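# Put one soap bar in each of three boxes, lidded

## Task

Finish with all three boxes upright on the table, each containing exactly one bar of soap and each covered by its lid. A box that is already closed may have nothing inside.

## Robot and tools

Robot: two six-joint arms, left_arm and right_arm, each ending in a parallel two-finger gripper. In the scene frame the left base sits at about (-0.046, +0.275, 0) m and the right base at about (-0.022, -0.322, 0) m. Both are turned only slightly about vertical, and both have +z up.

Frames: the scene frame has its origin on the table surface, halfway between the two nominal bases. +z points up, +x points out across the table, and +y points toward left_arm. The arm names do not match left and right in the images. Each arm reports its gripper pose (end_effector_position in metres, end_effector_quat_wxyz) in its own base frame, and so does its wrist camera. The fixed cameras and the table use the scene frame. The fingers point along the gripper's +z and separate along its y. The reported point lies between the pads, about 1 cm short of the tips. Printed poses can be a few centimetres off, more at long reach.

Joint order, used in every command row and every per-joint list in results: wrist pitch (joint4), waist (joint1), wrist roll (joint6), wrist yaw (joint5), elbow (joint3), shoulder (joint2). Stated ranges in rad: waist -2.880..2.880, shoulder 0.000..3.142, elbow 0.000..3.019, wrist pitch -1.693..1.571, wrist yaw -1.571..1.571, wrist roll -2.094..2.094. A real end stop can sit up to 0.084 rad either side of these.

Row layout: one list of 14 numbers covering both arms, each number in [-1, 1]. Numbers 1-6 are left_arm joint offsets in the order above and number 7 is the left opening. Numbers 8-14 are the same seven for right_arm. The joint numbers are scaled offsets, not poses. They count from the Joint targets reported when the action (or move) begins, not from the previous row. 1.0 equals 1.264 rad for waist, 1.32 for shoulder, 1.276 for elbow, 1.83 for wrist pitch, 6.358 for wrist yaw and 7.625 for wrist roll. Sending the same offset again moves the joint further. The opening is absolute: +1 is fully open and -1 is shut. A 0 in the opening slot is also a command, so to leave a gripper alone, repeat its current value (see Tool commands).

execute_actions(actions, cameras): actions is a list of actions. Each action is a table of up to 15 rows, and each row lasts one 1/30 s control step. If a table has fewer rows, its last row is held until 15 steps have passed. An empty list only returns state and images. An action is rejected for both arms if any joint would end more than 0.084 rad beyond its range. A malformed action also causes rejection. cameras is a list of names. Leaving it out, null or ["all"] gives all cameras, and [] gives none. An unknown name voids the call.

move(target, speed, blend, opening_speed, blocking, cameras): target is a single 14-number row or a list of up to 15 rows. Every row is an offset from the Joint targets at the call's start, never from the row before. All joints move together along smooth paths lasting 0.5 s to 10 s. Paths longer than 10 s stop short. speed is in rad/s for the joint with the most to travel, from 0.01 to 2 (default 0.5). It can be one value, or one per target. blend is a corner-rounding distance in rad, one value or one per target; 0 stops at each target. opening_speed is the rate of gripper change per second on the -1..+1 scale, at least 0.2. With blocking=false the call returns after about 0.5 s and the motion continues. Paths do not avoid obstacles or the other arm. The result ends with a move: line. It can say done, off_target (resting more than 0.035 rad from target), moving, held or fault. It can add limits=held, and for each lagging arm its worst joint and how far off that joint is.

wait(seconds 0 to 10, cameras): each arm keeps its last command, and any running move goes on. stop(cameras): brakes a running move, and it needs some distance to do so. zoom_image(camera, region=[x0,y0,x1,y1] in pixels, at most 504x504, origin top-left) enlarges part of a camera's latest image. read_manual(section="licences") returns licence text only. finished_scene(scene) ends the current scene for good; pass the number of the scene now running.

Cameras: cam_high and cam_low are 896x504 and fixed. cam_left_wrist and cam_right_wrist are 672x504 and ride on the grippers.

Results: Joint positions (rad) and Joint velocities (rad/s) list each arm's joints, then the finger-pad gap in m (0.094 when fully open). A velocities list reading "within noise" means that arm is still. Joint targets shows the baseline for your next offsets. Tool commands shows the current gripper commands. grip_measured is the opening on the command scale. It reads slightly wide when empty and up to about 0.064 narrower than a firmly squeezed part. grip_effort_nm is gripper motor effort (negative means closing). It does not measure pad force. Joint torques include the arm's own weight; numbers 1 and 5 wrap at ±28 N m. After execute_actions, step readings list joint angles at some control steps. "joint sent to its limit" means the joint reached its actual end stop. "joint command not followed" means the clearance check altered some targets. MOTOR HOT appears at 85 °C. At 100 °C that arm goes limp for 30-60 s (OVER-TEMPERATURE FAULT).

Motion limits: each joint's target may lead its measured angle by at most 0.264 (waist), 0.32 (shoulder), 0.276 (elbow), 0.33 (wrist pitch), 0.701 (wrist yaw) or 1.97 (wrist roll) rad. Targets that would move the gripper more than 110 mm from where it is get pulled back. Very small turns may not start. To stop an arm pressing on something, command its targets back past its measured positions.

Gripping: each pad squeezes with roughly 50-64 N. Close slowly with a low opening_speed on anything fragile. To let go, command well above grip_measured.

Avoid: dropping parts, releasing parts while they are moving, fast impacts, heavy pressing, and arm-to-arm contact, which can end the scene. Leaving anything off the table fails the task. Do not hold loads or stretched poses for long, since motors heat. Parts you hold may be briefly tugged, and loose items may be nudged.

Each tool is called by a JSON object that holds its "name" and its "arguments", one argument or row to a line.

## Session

{"name": "execute_actions", "arguments": {
  "actions": []
}}

{"name": "zoom_image", "arguments": {
  "camera": "cam_high",
  "region": [330, 170, 480, 330]
}}

{"name": "zoom_image", "arguments": {
  "camera": "cam_low",
  "region": [300, 220, 700, 400]
}}

Scene clock: 0.00 s.
left_arm: end_effector_position=(+0.2820, +0.4381, +0.1433) grip_measured=+1.000 grip_effort_nm=n/a end_effector_quat_wxyz=(+0.152, -0.543, +0.653, +0.506) | right_arm: end_effector_position=(+0.3367, +0.3360, +0.3143) grip_measured=+1.000 grip_effort_nm=n/a end_effector_quat_wxyz=(+0.207, -0.617, +0.710, +0.270)
Joint names: [wrist pitch, waist, wrist roll, wrist yaw, elbow, shoulder]
Joint positions: left_arm=[-0.387 0.714 -0.356 -1.023 0.983 1.61 0.094] | right_arm=[-1.176 0.584 -0.726 -0.588 1.338 1.338 0.094]
Joint velocities: within noise
Joint torques (N m): no reading
Motor temperatures (°C): left_arm=[27 28 29 28 43 36 29] | right_arm=[29 31 28 30 40 33 30]
Heat: left arm: hottest elbow 43 °C; right arm: hottest elbow 40 °C.
Joint targets: left_arm=[-0.385 0.714 -0.356 -1.023 1.002 1.614] | right_arm=[-1.174 0.584 -0.726 -0.588 1.364 1.342]
Tool commands: left_gripper/opening=+1.0 right_gripper/opening=+1.0

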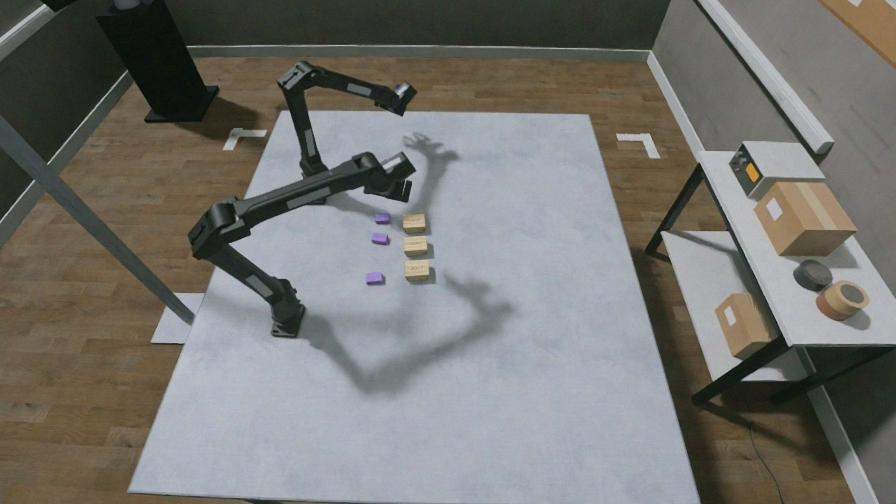

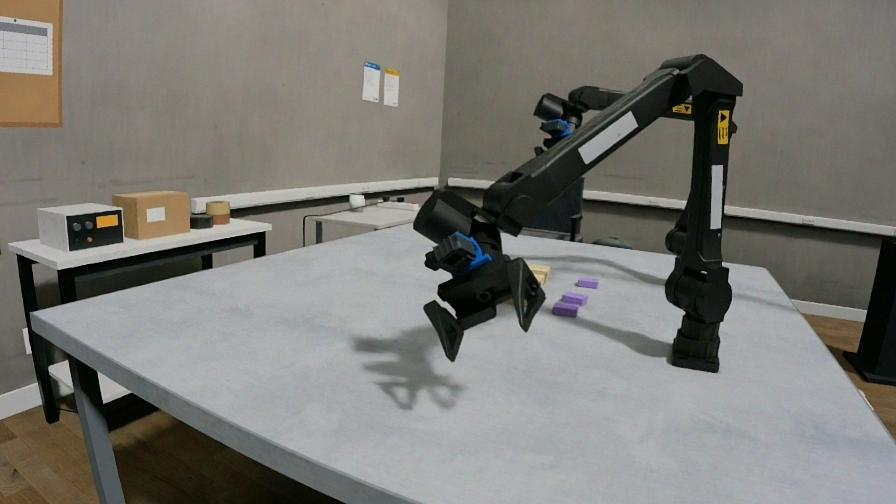

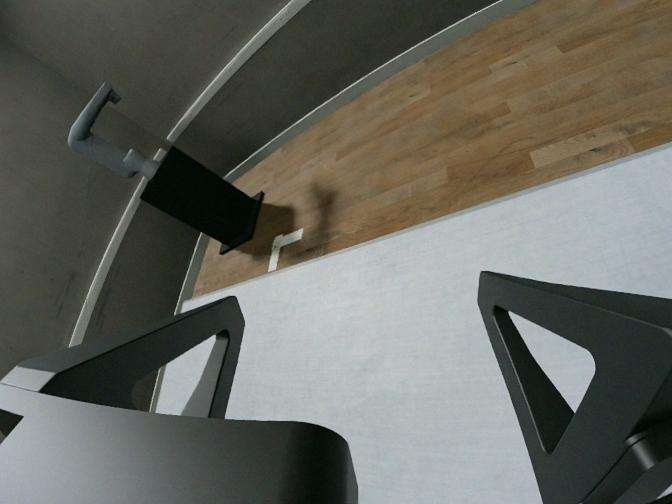

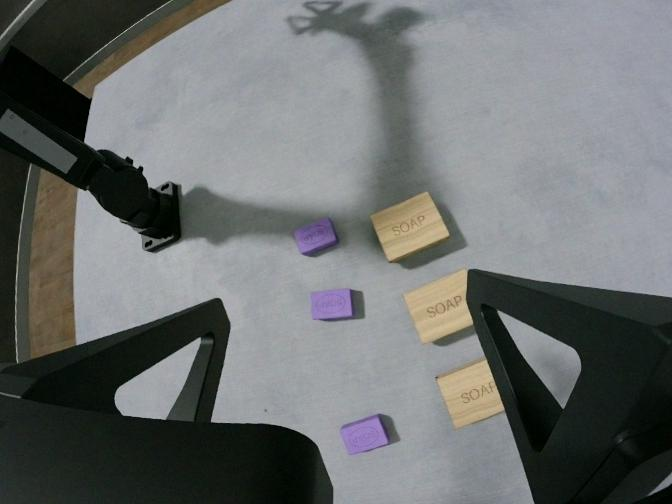

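Scaled by 3.150 from the camera's 896x504 image, which has a finer 1280x720 frame.

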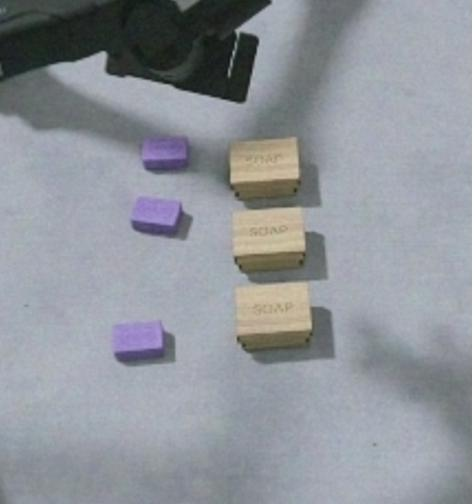

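Scaled by 1.260 from the camera's 896x504 image, which has a finer 1280x720 frame.

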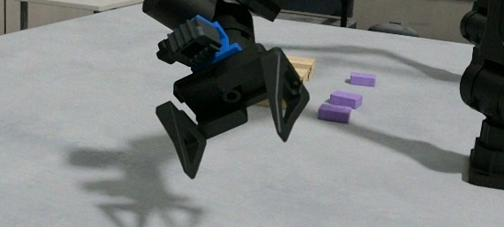

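{"name": "move", "arguments": {
  "target": [0,0,0,0,0,0,1,-0.165,0.159,0.198,0.0925,0.175,0.2496,0.75],
  "speed": 0.8,
  "cameras": ["cam_high","cam_right_wrist"]
}}

{"name": "zoom_image", "arguments": {
  "camera": "cam_right_wrist",
  "region": [150, 0, 654, 504]
}}

Scene clock: 34.50 s.
left_arm: end_effector_position=(+0.2820, +0.4381, +0.1433) grip_measured=+1.000 grip_effort_nm=-0.007 end_effector_quat_wxyz=(+0.152, -0.543, +0.653, +0.506) | right_arm: end_effector_position=(+0.3515, +0.3470, +0.2103) grip_measured=+0.752 grip_effort_nm=-0.139 end_effector_quat_wxyz=(-0.008, -0.005, +1.000, -0.006)
Joint names: [wrist pitch, waist, wrist roll, wrist yaw, elbow, shoulder]
Joint positions: left_arm=[-0.387 0.714 -0.356 -1.023 0.983 1.61 0.094] | right_arm=[-1.468 0.779 0.77 -0.002 1.528 1.651 0.082]
Joint velocities: within noise
Joint torques (N m): left_arm=[1.95 -1.55 -0.11 -0.57 10.85 -15.79] | right_arm=[0.03 0.56 0.17 -0.02 14.56 -13.45]
Motor temperatures (°C): left_arm=[27 28 29 28 48 39 29] | right_arm=[29 31 28 30 47 33 30]
Heat: left arm: hottest elbow 48 °C; right arm: hottest elbow 47 °C.
Joint targets: left_arm=[-0.385 0.714 -0.356 -1.023 1.002 1.614] | right_arm=[-1.476 0.785 0.784 0.000 1.587 1.671]
move: off_target (right_arm); right_arm: the elbow is farthest, 0.059 rad from its target
Images, in order (width x height): cam_high 896x504, cam_right_wrist 672x504.

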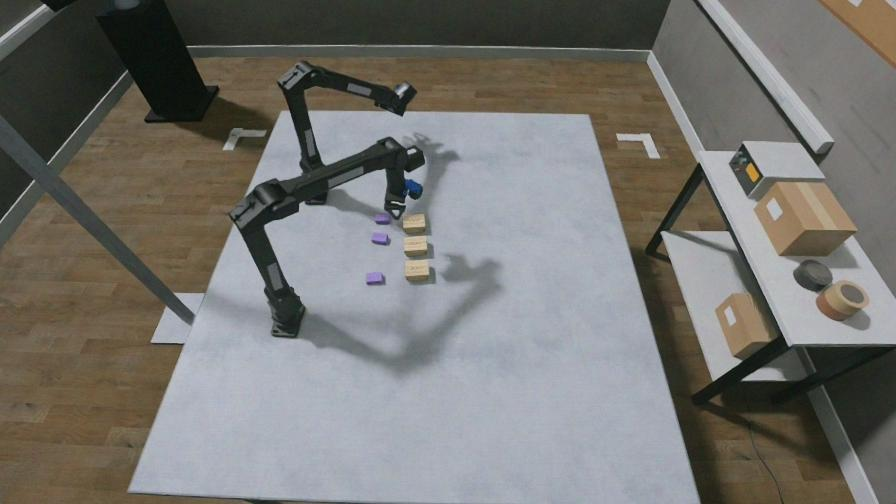

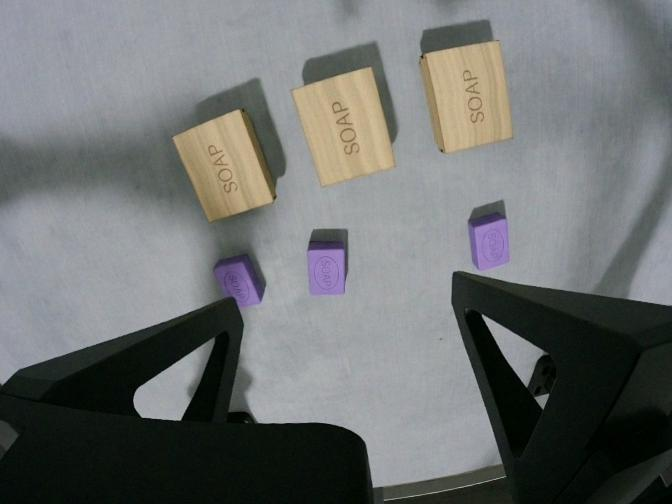

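Scaled by 1.000.

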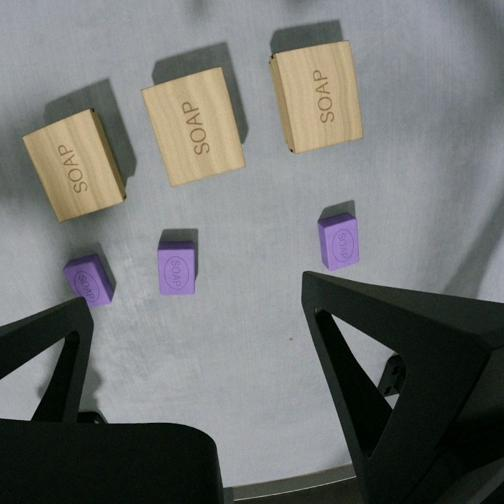

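{"name": "move", "arguments": {
  "target": [0,0,0,0,0,0,1,0.0891,-0.0752,-0.0127,0,-0.0619,0.0886,0.75],
  "speed": 0.3,
  "cameras": ["cam_right_wrist"]
}}

{"name": "zoom_image", "arguments": {
  "camera": "cam_right_wrist",
  "region": [150, 180, 500, 430]
}}

Scene clock: 55.60 s.
left_arm: end_effector_position=(+0.2820, +0.4381, +0.1433) grip_measured=+1.000 grip_effort_nm=-0.012 end_effector_quat_wxyz=(+0.152, -0.543, +0.653, +0.506) | right_arm: end_effector_position=(+0.4103, +0.3386, +0.1467) grip_measured=+0.752 grip_effort_nm=-0.144 end_effector_quat_wxyz=(-0.002, +0.005, +1.000, -0.001)
Joint names: [wrist pitch, waist, wrist roll, wrist yaw, elbow, shoulder]
Joint positions: left_arm=[-0.387 0.714 -0.356 -1.023 0.983 1.61 0.094] | right_arm=[-1.322 0.69 0.701 -0.001 1.517 1.77 0.082]
Joint velocities: within noise
Joint torques (N m): left_arm=[1.95 -1.61 -0.11 -0.57 10.85 -15.85] | right_arm=[0.68 0.03 -0.13 -0.06 8.72 -15.03]
Motor temperatures (°C): left_arm=[27 28 29 28 50 39 29] | right_arm=[29 31 28 30 52 34 30]
Heat: left arm: hottest elbow 50 °C; right arm: hottest elbow 52 °C.
Joint targets: left_arm=[-0.385 0.714 -0.356 -1.023 1.002 1.614] | right_arm=[-1.313 0.689 0.687 0.000 1.508 1.788]
move: done
Images, in order (width x height): cam_right_wrist 672x504.

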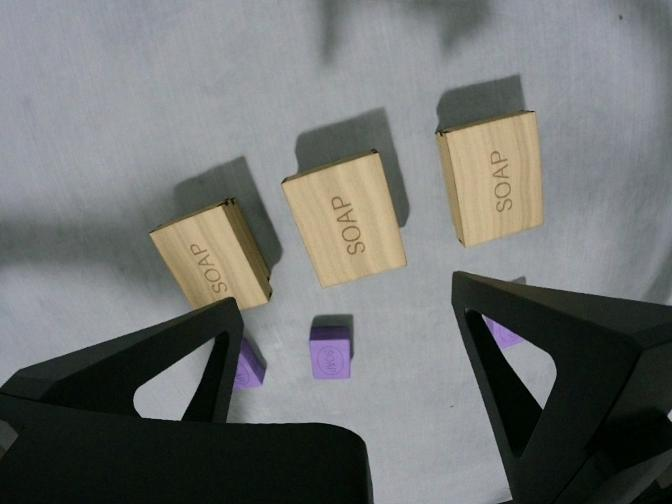

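Scaled by 1.440 from the camera's 672x504 image, which has a finer 960x720 frame.

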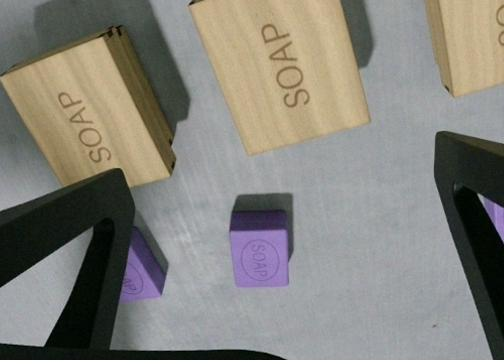

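{"name": "move", "arguments": {
  "target": [
    [0,0,0,0,0,0,1,0,0.0111,-0.0199,0,0,0,0.7],
    [0,0,0,0,0,0,1,0.0773,0.0111,-0.0199,0,-0.0815,0.028,0.7],
    [0,0,0,0,0,0,1,0.1514,0.0111,-0.0199,0,-0.1356,0.0788,0.7]
  ],
  "speed": [0.4,0.3,0.15],
  "blend": 0.02,
  "cameras": ["cam_low","cam_right_wrist"]
}}

{"name": "zoom_image", "arguments": {
  "camera": "cam_low",
  "region": [490, 250, 610, 320]
}}

Scene clock: 92.10 s.
left_arm: end_effector_position=(+0.2820, +0.4381, +0.1433) grip_measured=+1.000 grip_effort_nm=-0.007 end_effector_quat_wxyz=(+0.152, -0.543, +0.653, +0.506) | right_arm: end_effector_position=(+0.4057, +0.3392, +0.0351) grip_measured=+0.702 grip_effort_nm=-0.129 end_effector_quat_wxyz=(+0.000, -0.074, +0.997, +0.001)
Joint names: [wrist pitch, waist, wrist roll, wrist yaw, elbow, shoulder]
Joint positions: left_arm=[-0.387 0.714 -0.356 -1.023 0.983 1.61 0.094] | right_arm=[-1.045 0.697 0.548 -0.001 1.344 1.869 0.08]
Joint velocities: within noise
Joint torques (N m): left_arm=[1.95 -1.55 -0.11 -0.57 10.85 -15.85] | right_arm=[0.73 0.67 -0.11 -0.07 7.62 -15.33]
Motor temperatures (°C): left_arm=[27 28 29 28 52 40 29] | right_arm=[29 31 28 30 49 36 30]
Heat: left arm: hottest elbow 52 °C; right arm: hottest elbow 49 °C.
Joint targets: left_arm=[-0.385 0.714 -0.356 -1.023 1.002 1.614] | right_arm=[-1.036 0.703 0.535 0.000 1.335 1.892]
move: done
Images, in order (width x height): cam_low 896x504, cam_right_wrist 672x504.

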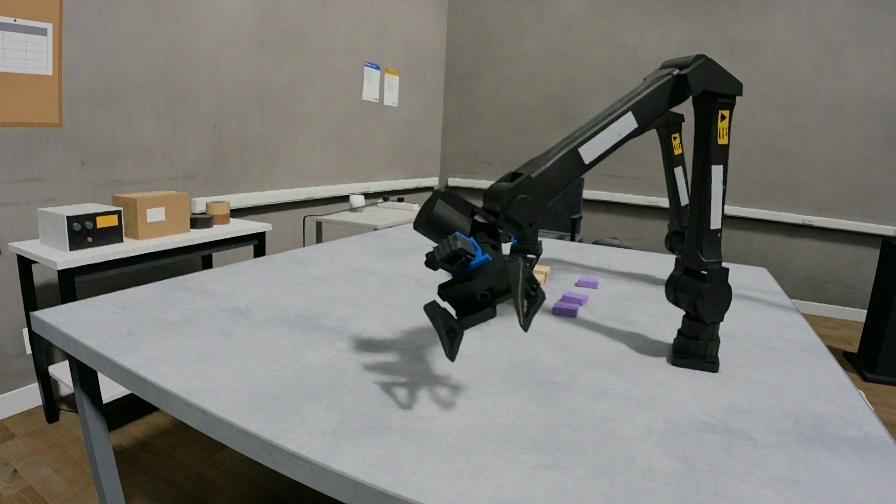

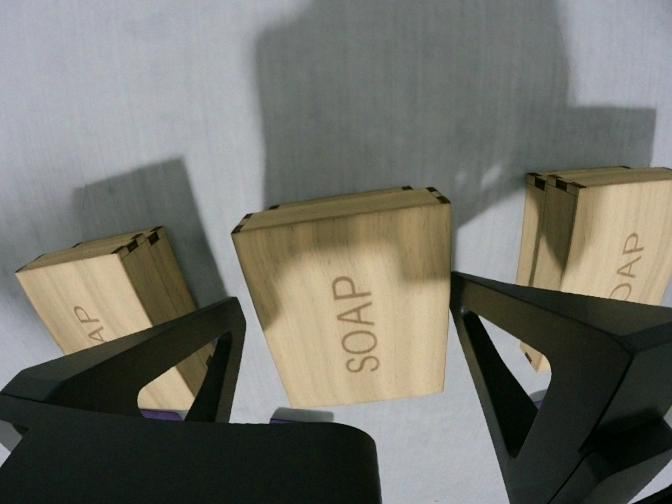

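Scaled by 4.200 from the camera's 896x504 image, which has a finer 1280x720 frame.

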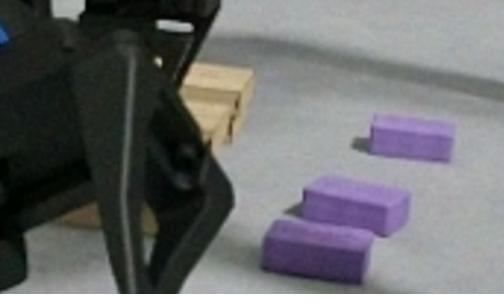

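{"name": "move", "arguments": {
  "target": [0,0.4747,0,0,0,0,1,0,0,0,0,0,0,0.2],
  "opening_speed": 0.4,
  "cameras": ["cam_low","cam_right_wrist"]
}}

{"name": "zoom_image", "arguments": {
  "camera": "cam_right_wrist",
  "region": [200, 150, 470, 300]
}}

{"name": "zoom_image", "arguments": {
  "camera": "cam_low",
  "region": [480, 250, 600, 320]
}}

Scene clock: 111.73 s.
left_arm: end_effector_position=(-0.0149, +0.5208, +0.1433) grip_measured=+1.000 grip_effort_nm=-0.017 end_effector_quat_wxyz=(+0.005, +0.712, -0.463, -0.528) | right_arm: end_effector_position=(+0.4059, +0.3391, +0.0351) grip_measured=+0.342 grip_effort_nm=-1.072 end_effector_quat_wxyz=(+0.000, -0.074, +0.997, +0.000)
Joint names: [wrist pitch, waist, wrist roll, wrist yaw, elbow, shoulder]
Joint positions: left_arm=[-0.387 1.315 -0.356 -1.023 0.983 1.61 0.094] | right_arm=[-1.045 0.697 0.548 0 1.344 1.869 0.063]
Joint velocities: within noise
Joint torques (N m): left_arm=[1.95 -1.67 -0.11 -0.57 10.85 -15.85] | right_arm=[0.7 0.67 -0.11 -0.1 7.62 -15.21]
Motor temperatures (°C): left_arm=[27 28 29 28 52 40 29] | right_arm=[29 31 28 30 46 37 30]
Heat: left arm: hottest elbow 52 °C; right arm: hottest elbow 46 °C.
Joint targets: left_arm=[-0.385 1.314 -0.356 -1.023 1.002 1.614] | right_arm=[-1.036 0.703 0.535 0.000 1.335 1.892]
move: done
Images, in order (width x height): cam_low 896x504, cam_right_wrist 672x504.

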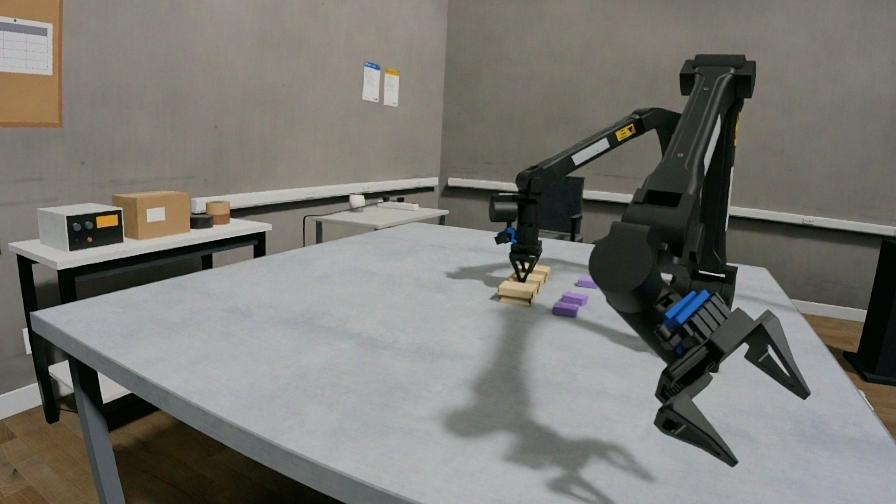

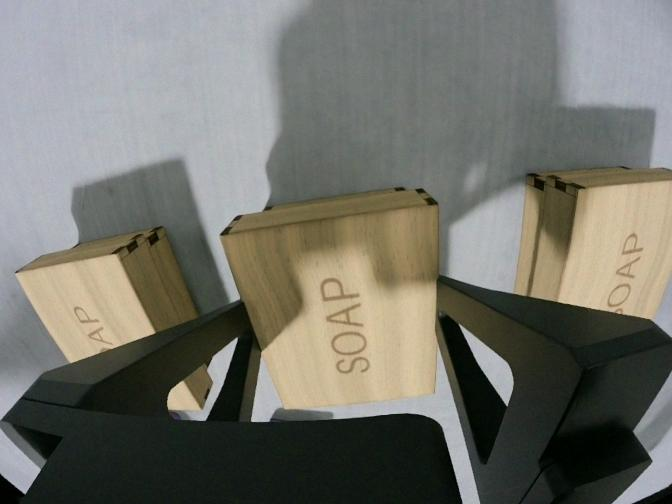

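Scaled by 1.867 from the camera's 672x504 image, which has a finer 960x720 frame.

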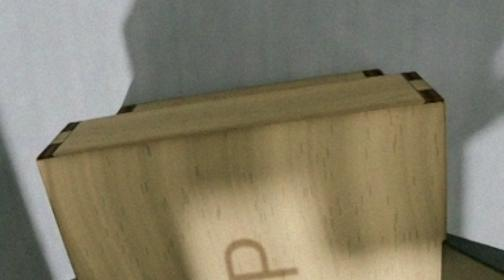

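Scaled by 4.200 from the camera's 896x504 image, which has a finer 1280x720 frame.

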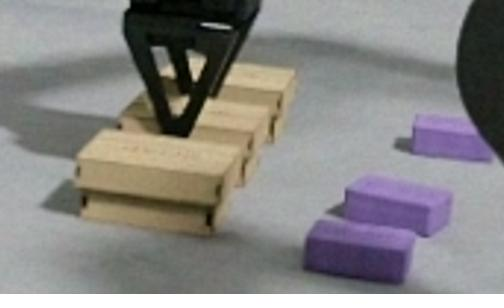

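{"name": "move", "arguments": {
  "target": [
    [0,0,0,0,0,0,1,-0.0437,0,0,0,0.0713,-0.0511,0.2],
    [0,0,0,0,0,0,1,-0.1355,0,0,0,0.1497,-0.1023,0.2],
    [0,0,0,0,0,0,1,-0.1115,0.0815,0.0164,0,-0.0721,-0.2326,0.2]
  ],
  "speed": [0.1,0.25,0.35],
  "blend": 0.02,
  "cameras": ["cam_low","cam_right_wrist"]
}}

{"name": "zoom_image", "arguments": {
  "camera": "cam_right_wrist",
  "region": [150, 50, 500, 300]
}}

Scene clock: 137.93 s.
left_arm: end_effector_position=(-0.0149, +0.5208, +0.1433) grip_measured=+1.000 grip_effort_nm=-0.012 end_effector_quat_wxyz=(+0.005, +0.712, -0.463, -0.528) | right_arm: end_effector_position=(+0.3163, +0.3260, +0.1320) grip_measured=+0.342 grip_effort_nm=-1.077 end_effector_quat_wxyz=(-0.009, -0.077, +0.997, -0.008)
Joint names: [wrist pitch, waist, wrist roll, wrist yaw, elbow, shoulder]
Joint positions: left_arm=[-0.387 1.315 -0.356 -1.023 0.983 1.61 0.094] | right_arm=[-1.249 0.801 0.646 0 1.254 1.599 0.063]
Joint velocities: within noise
Joint torques (N m): left_arm=[1.96 -1.61 -0.11 -0.57 10.86 -15.79] | right_arm=[0.58 0.5 0.11 -0.09 8.2 -14.8]
Motor temperatures (°C): left_arm=[27 28 29 29 53 40 29] | right_arm=[29 31 28 30 45 37 31]
Heat: left arm: hottest elbow 53 °C; right arm: hottest elbow 45 °C.
Joint targets: left_arm=[-0.385 1.314 -0.356 -1.023 1.002 1.614] | right_arm=[-1.240 0.806 0.660 0.000 1.243 1.585]
move: done
Images, in order (width x height): cam_low 896x504, cam_right_wrist 672x504.

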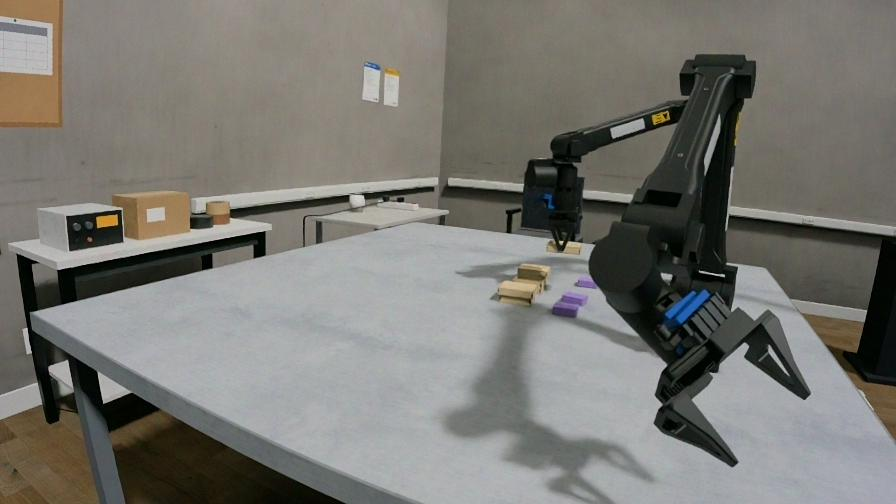

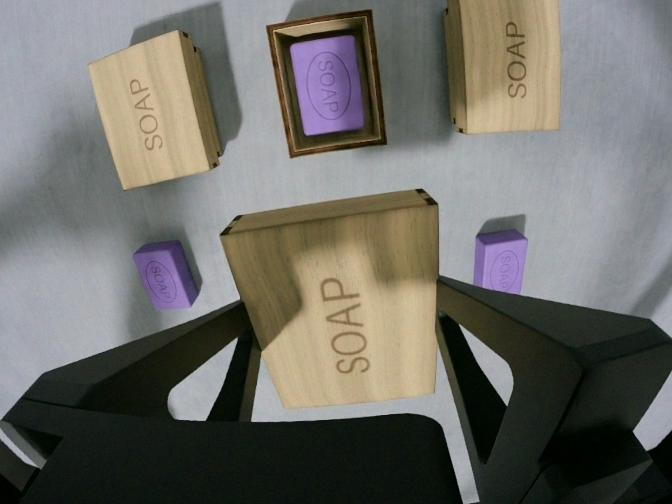

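Scaled by 1.440 from the camera's 672x504 image, which has a finer 960x720 frame.

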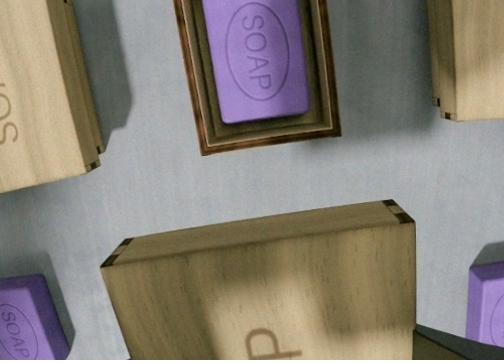

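{"name": "move", "arguments": {
  "target": [
    [0,0,0,0,0,0,1,-0.002,-0.0926,-0.0164,0,0.1614,0.1614,0.2],
    [0,0,0,0,0,0,1,0.0792,-0.0926,-0.0164,0,0.0933,0.2083,0.2]
  ],
  "speed": [0.35,0.15],
  "blend": 0.02,
  "cameras": ["cam_low","cam_right_wrist"]
}}

{"name": "zoom_image", "arguments": {
  "camera": "cam_right_wrist",
  "region": [200, 120, 470, 270]
}}

Scene clock: 159.63 s.
left_arm: end_effector_position=(-0.0149, +0.5208, +0.1433) grip_measured=+1.000 grip_effort_nm=-0.017 end_effector_quat_wxyz=(+0.005, +0.712, -0.463, -0.528) | right_arm: end_effector_position=(+0.4075, +0.3366, +0.0607) grip_measured=+0.342 grip_effort_nm=-1.082 end_effector_quat_wxyz=(+0.000, -0.071, +0.997, +0.000)
Joint names: [wrist pitch, waist, wrist roll, wrist yaw, elbow, shoulder]
Joint positions: left_arm=[-0.387 1.315 -0.356 -1.023 0.983 1.61 0.094] | right_arm=[-1.104 0.691 0.548 0 1.372 1.837 0.063]
Joint velocities: within noise
Joint torques (N m): left_arm=[1.95 -1.55 -0.11 -0.57 10.85 -15.79] | right_arm=[0.65 -0.09 -0.11 -0.1 7.9 -15.15]
Motor temperatures (°C): left_arm=[27 28 29 29 53 40 29] | right_arm=[29 31 28 30 45 36 32]
Heat: left arm: hottest elbow 53 °C; right arm: hottest elbow 45 °C.
Joint targets: left_arm=[-0.385 1.314 -0.356 -1.023 1.002 1.614] | right_arm=[-1.095 0.689 0.535 0.000 1.362 1.860]
move: done
Images, in order (width x height): cam_low 896x504, cam_right_wrist 672x504.

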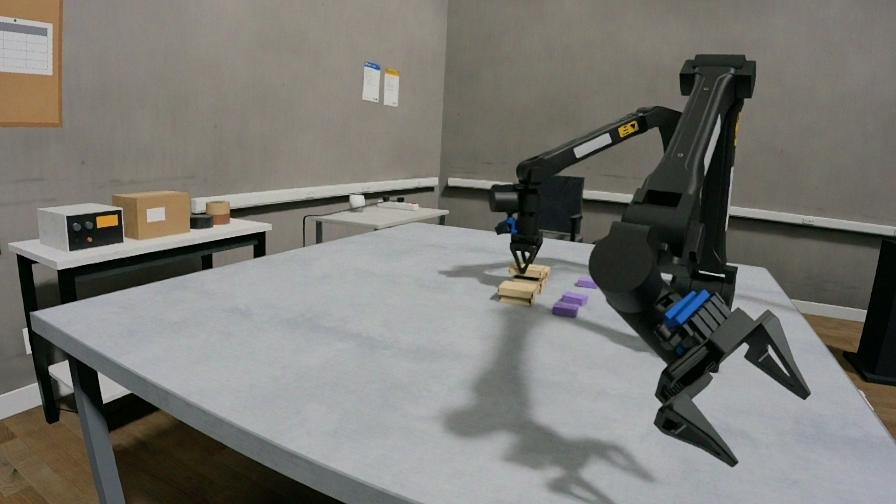

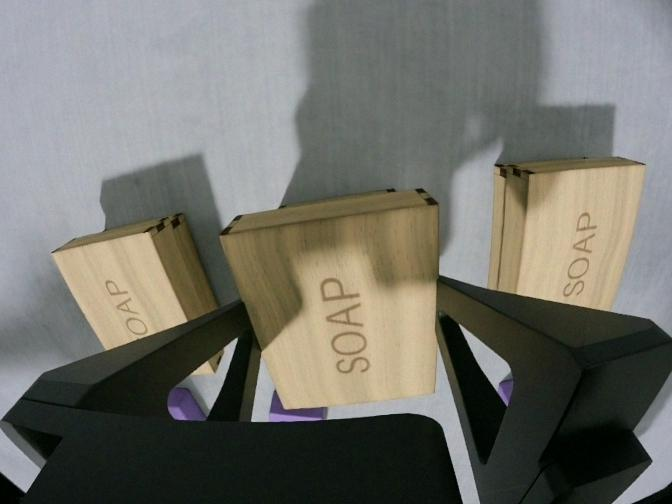

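Scaled by 1.867 from the camera's 672x504 image, which has a finer 960x720 frame.

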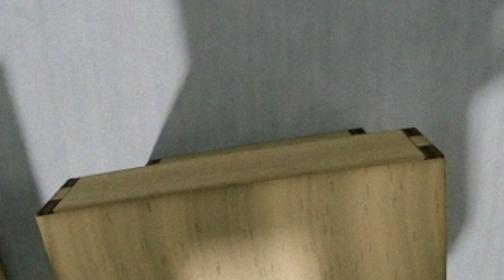

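{"name": "move", "arguments": {
  "target": [
    [0,0,0,0,0,0,1,0,0.0111,0,0,0,0,0.2],
    [0,0,0,0,0,0,1,0.0322,0.0111,0,0,-0.0212,0.0242,0.2]
  ],
  "speed": [0.1,0.06],
  "cameras": ["cam_low","cam_right_wrist"]
}}

{"name": "zoom_image", "arguments": {
  "camera": "cam_right_wrist",
  "region": [200, 150, 470, 300]
}}

{"name": "zoom_image", "arguments": {
  "camera": "cam_low",
  "region": [480, 250, 600, 320]
}}

Scene clock: 172.80 s.
left_arm: end_effector_position=(-0.0149, +0.5208, +0.1433) grip_measured=+1.000 grip_effort_nm=-0.002 end_effector_quat_wxyz=(+0.005, +0.712, -0.463, -0.528) | right_arm: end_effector_position=(+0.4081, +0.3406, +0.0496) grip_measured=+0.342 grip_effort_nm=-1.077 end_effector_quat_wxyz=(+0.006, -0.074, +0.997, +0.003)
Joint names: [wrist pitch, waist, wrist roll, wrist yaw, elbow, shoulder]
Joint positions: left_arm=[-0.387 1.315 -0.356 -1.023 0.983 1.61 0.094] | right_arm=[-1.065 0.697 0.548 0.002 1.358 1.85 0.063]
Joint velocities: within noise
Joint torques (N m): left_arm=[1.95 -1.61 -0.11 -0.57 10.85 -15.79] | right_arm=[1.4 0.62 -0.11 -0.19 6.75 -13.68]
Motor temperatures (°C): left_arm=[27 28 29 29 53 40 29] | right_arm=[29 31 28 30 46 36 32]
Heat: left arm: hottest elbow 53 °C; right arm: hottest elbow 46 °C.
Joint targets: left_arm=[-0.385 1.314 -0.356 -1.023 1.002 1.614] | right_arm=[-1.036 0.703 0.535 0.000 1.335 1.892]
move: off_target (right_arm); right_arm: the shoulder is farthest, 0.042 rad from its target
Images, in order (width x height): cam_low 896x504, cam_right_wrist 672x504.

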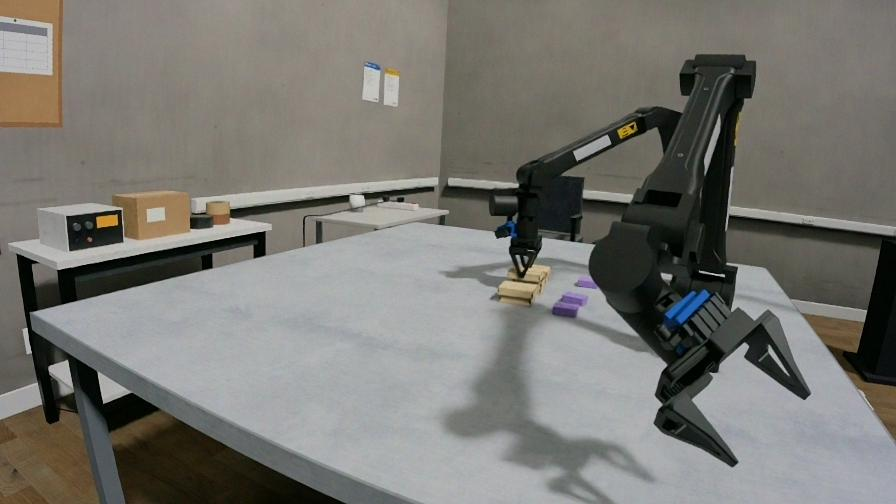

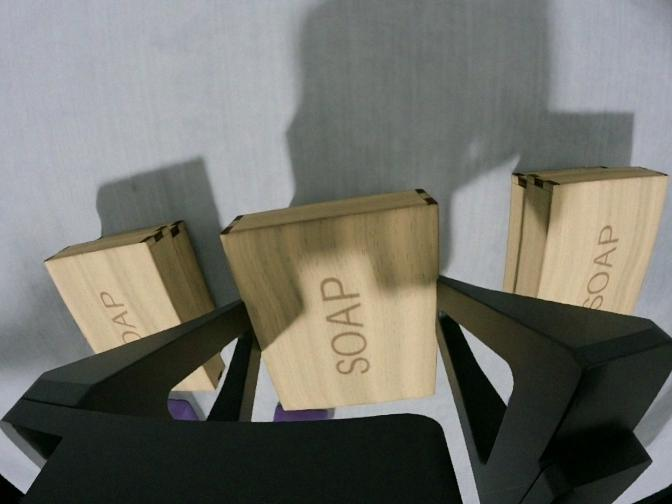

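Scaled by 1.867 from the camera's 672x504 image, which has a finer 960x720 frame.

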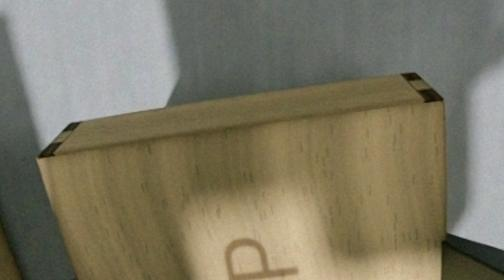

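Scaled by 4.200 from the camera's 896x504 image, which has a finer 1280x720 frame.

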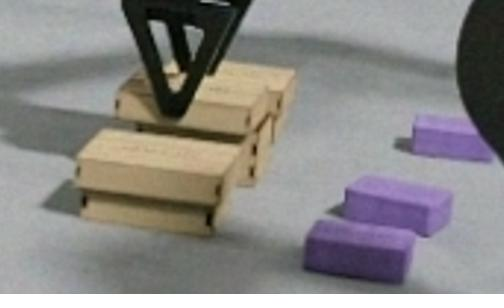

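{"name": "move", "arguments": {
  "target": [
    [0,0,0,0,0,0,1,-0.0055,0,0,0,0.0353,-0.0379,0.2],
    [0,0,0,0,0,0,1,-0.0672,0,0,0,0.0893,-0.0667,0.2],
    [0,0,0,0,0,0,1,-0.0639,-0.015,0,0,0.0745,-0.0758,0.2],
    [0,0,0,0,0,0,1,-0.0295,-0.015,0,0,0.0078,-0.0333,0.2]
  ],
  "speed": [0.08,0.1,0.1,0.1],
  "cameras": ["cam_low","cam_right_wrist"]
}}

{"name": "zoom_image", "arguments": {
  "camera": "cam_right_wrist",
  "region": [200, 120, 470, 270]
}}

{"name": "zoom_image", "arguments": {
  "camera": "cam_low",
  "region": [500, 250, 555, 295]
}}

Scene clock: 214.60 s.
left_arm: end_effector_position=(-0.0149, +0.5208, +0.1433) grip_measured=+1.000 grip_effort_nm=-0.007 end_effector_quat_wxyz=(+0.005, +0.712, -0.463, -0.528) | right_arm: end_effector_position=(+0.4035, +0.3330, +0.0597) grip_measured=+0.342 grip_effort_nm=-1.082 end_effector_quat_wxyz=(+0.000, -0.072, +0.997, -0.001)
Joint names: [wrist pitch, waist, wrist roll, wrist yaw, elbow, shoulder]
Joint positions: left_arm=[-0.387 1.315 -0.356 -1.023 0.983 1.61 0.094] | right_arm=[-1.099 0.692 0.548 0.002 1.354 1.827 0.063]
Joint velocities: within noise
Joint torques (N m): left_arm=[1.95 -1.61 -0.11 -0.57 10.86 -15.85] | right_arm=[0.69 -0.56 -0.11 -0.2 7.91 -14.68]
Motor temperatures (°C): left_arm=[27 28 29 29 53 40 29] | right_arm=[29 31 28 30 45 37 32]
Heat: left arm: hottest elbow 53 °C; right arm: hottest elbow 45 °C.
Joint targets: left_arm=[-0.385 1.314 -0.356 -1.023 1.002 1.614] | right_arm=[-1.090 0.685 0.535 0.000 1.345 1.848]
move: done
Images, in order (width x height): cam_low 896x504, cam_right_wrist 672x504.

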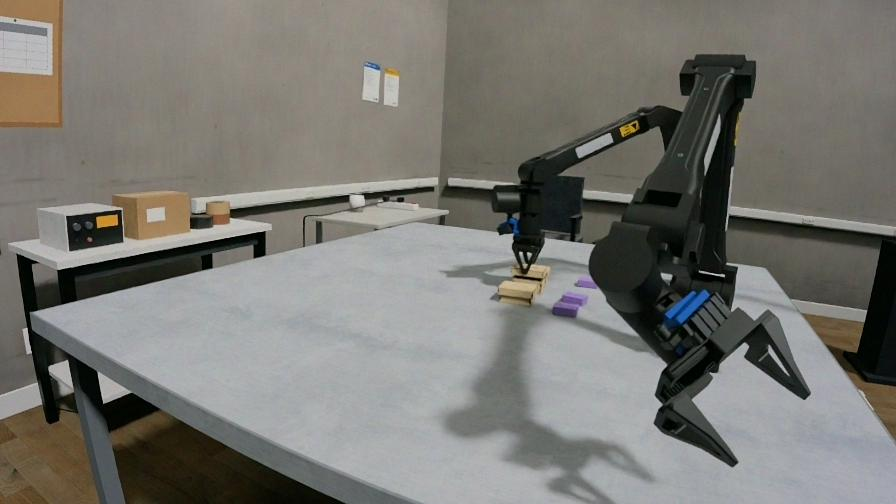

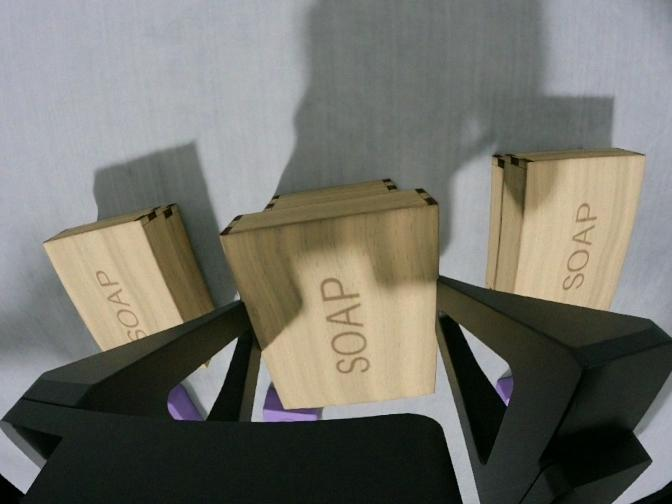

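Scaled by 1.867 from the camera's 672x504 image, which has a finer 960x720 frame.

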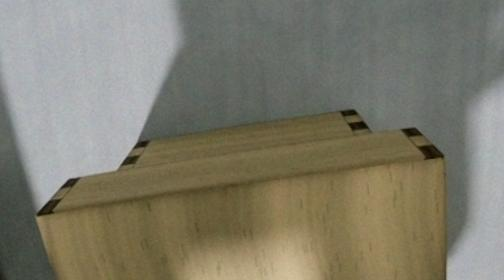

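Scaled by 9.164 from the camera's 896x504 image, which has a finer 1280x720 frame.

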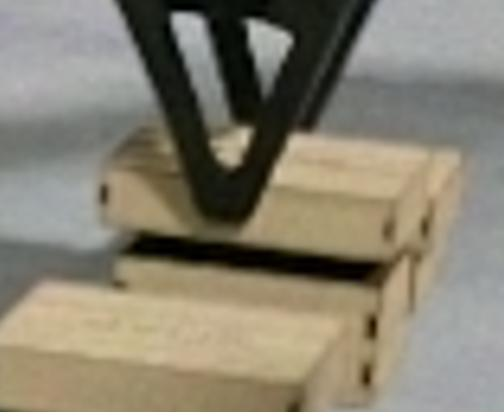

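{"name": "move", "arguments": {
  "target": [0,0,0,0,0,0,1,0.035,0,0,0,-0.0235,0.0292,0.2],
  "speed": 0.06,
  "cameras": ["cam_low","cam_right_wrist"]
}}

{"name": "zoom_image", "arguments": {
  "camera": "cam_right_wrist",
  "region": [200, 120, 470, 270]
}}

{"name": "zoom_image", "arguments": {
  "camera": "cam_low",
  "region": [500, 250, 555, 295]
}}

Scene clock: 245.80 s.
left_arm: end_effector_position=(-0.0149, +0.5208, +0.1433) grip_measured=+1.000 grip_effort_nm=-0.007 end_effector_quat_wxyz=(+0.005, +0.712, -0.463, -0.528) | right_arm: end_effector_position=(+0.4050, +0.3338, +0.0463) grip_measured=+0.342 grip_effort_nm=-1.072 end_effector_quat_wxyz=(+0.005, -0.072, +0.997, +0.002)
Joint names: [wrist pitch, waist, wrist roll, wrist yaw, elbow, shoulder]
Joint positions: left_arm=[-0.387 1.315 -0.356 -1.023 0.983 1.61 0.094] | right_arm=[-1.054 0.691 0.547 0.002 1.335 1.841 0.063]
Joint velocities: within noise
Joint torques (N m): left_arm=[1.95 -1.61 -0.11 -0.57 10.85 -15.85] | right_arm=[1.59 -0.5 -0.1 -0.18 6.84 -13.16]
Motor temperatures (°C): left_arm=[27 27 29 29 54 40 29] | right_arm=[29 31 28 30 46 37 32]
Heat: left arm: hottest elbow 54 °C; right arm: hottest elbow 46 °C.
Joint targets: left_arm=[-0.385 1.314 -0.356 -1.023 1.002 1.614] | right_arm=[-1.026 0.684 0.535 0.000 1.315 1.886]
move: off_target (right_arm); right_arm: the shoulder is farthest, 0.046 rad from its target
Images, in order (width x height): cam_low 896x504, cam_right_wrist 672x504.

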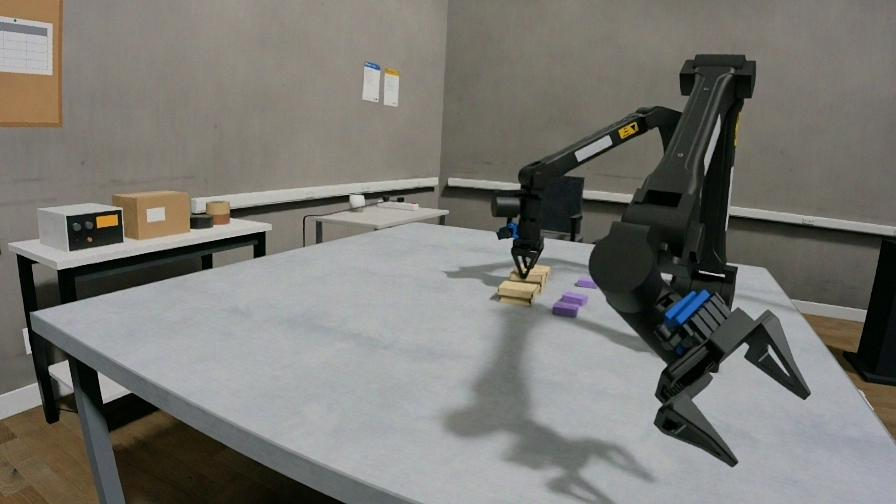

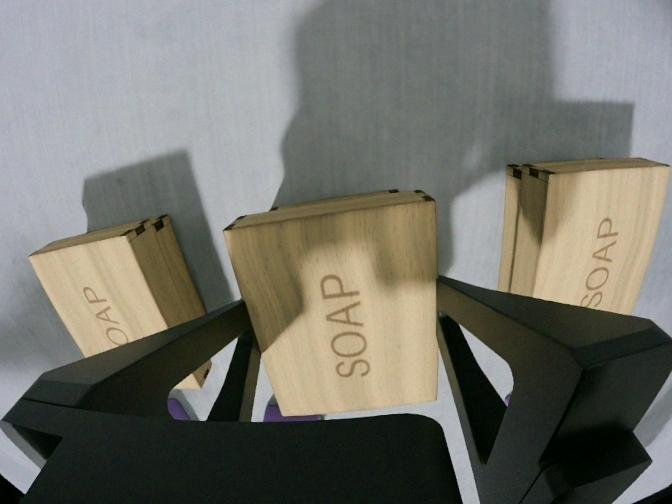

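Scaled by 1.867 from the camera's 672x504 image, which has a finer 960x720 frame.

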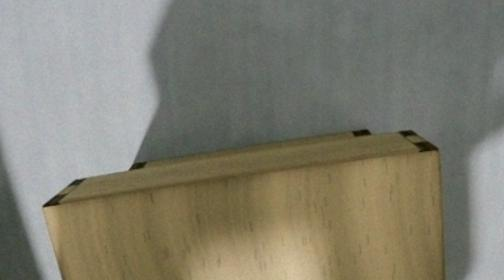

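Scaled by 9.164 from the camera's 896x504 image, which has a finer 1280x720 frame.

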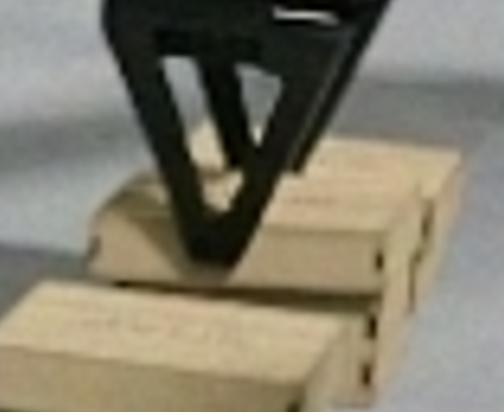

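{"name": "move", "arguments": {
  "target": [
    [0,0,0,0,0,0,1,-0.0055,0,0,0,0.0353,-0.0379,0.2],
    [0,0,0,0,0,0,1,-0.0694,0,0,0,0.0901,-0.0712,0.2],
    [0,0,0,0,0,0,1,-0.0333,0,0,0,0.0157,-0.0341,0.2]
  ],
  "speed": [0.08,0.1,0.1],
  "cameras": ["cam_low","cam_right_wrist"]
}}

{"name": "zoom_image", "arguments": {
  "camera": "cam_right_wrist",
  "region": [200, 120, 470, 270]
}}

{"name": "zoom_image", "arguments": {
  "camera": "cam_low",
  "region": [500, 250, 555, 295]
}}

Scene clock: 265.97 s.
left_arm: end_effector_position=(-0.0149, +0.5208, +0.1433) grip_measured=+1.000 grip_effort_nm=-0.012 end_effector_quat_wxyz=(+0.005, +0.712, -0.463, -0.528) | right_arm: end_effector_position=(+0.4015, +0.3309, +0.0599) grip_measured=+0.342 grip_effort_nm=-1.072 end_effector_quat_wxyz=(+0.000, -0.072, +0.997, -0.001)
Joint names: [wrist pitch, waist, wrist roll, wrist yaw, elbow, shoulder]
Joint positions: left_arm=[-0.387 1.315 -0.356 -1.023 0.983 1.61 0.094] | right_arm=[-1.096 0.691 0.547 0.002 1.344 1.82 0.063]
Joint velocities: within noise
Joint torques (N m): left_arm=[1.95 -1.67 -0.11 -0.57 10.85 -15.79] | right_arm=[0.75 -0.5 -0.09 -0.18 7.87 -14.56]
Motor temperatures (°C): left_arm=[27 27 29 29 54 40 29] | right_arm=[29 31 28 30 44 37 32]
Heat: left arm: hottest elbow 54 °C; right arm: hottest elbow 44 °C.
Joint targets: left_arm=[-0.385 1.314 -0.356 -1.023 1.002 1.614] | right_arm=[-1.087 0.684 0.535 0.000 1.335 1.841]
move: done
Images, in order (width x height): cam_low 896x504, cam_right_wrist 672x504.

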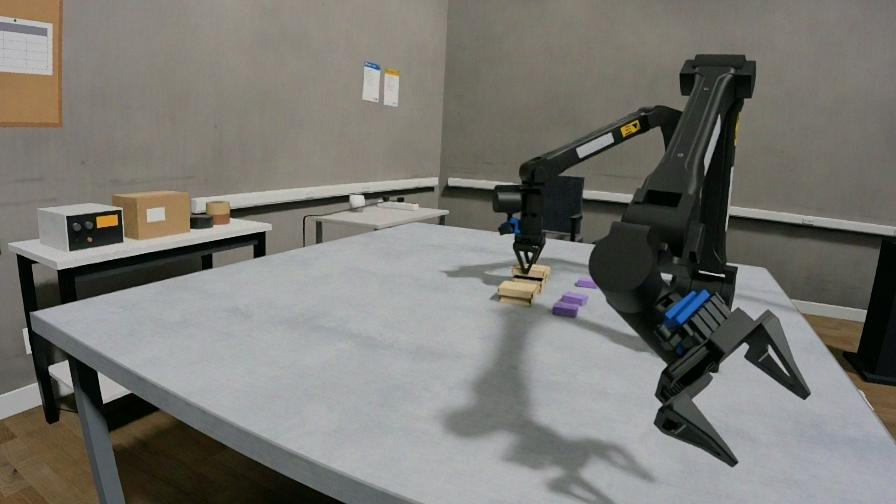

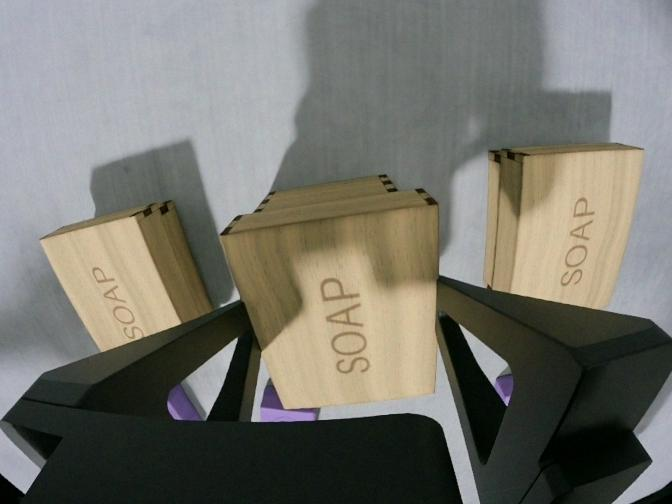

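Scaled by 1.867 from the camera's 672x504 image, which has a finer 960x720 frame.

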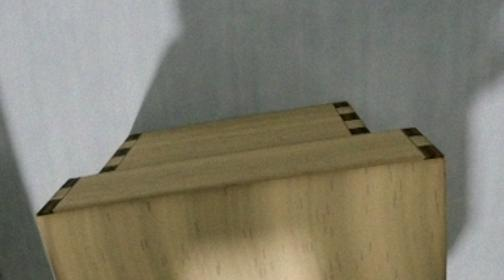

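Scaled by 9.164 from the camera's 896x504 image, which has a finer 1280x720 frame.

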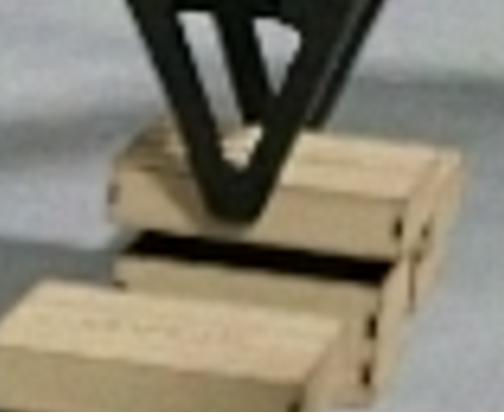

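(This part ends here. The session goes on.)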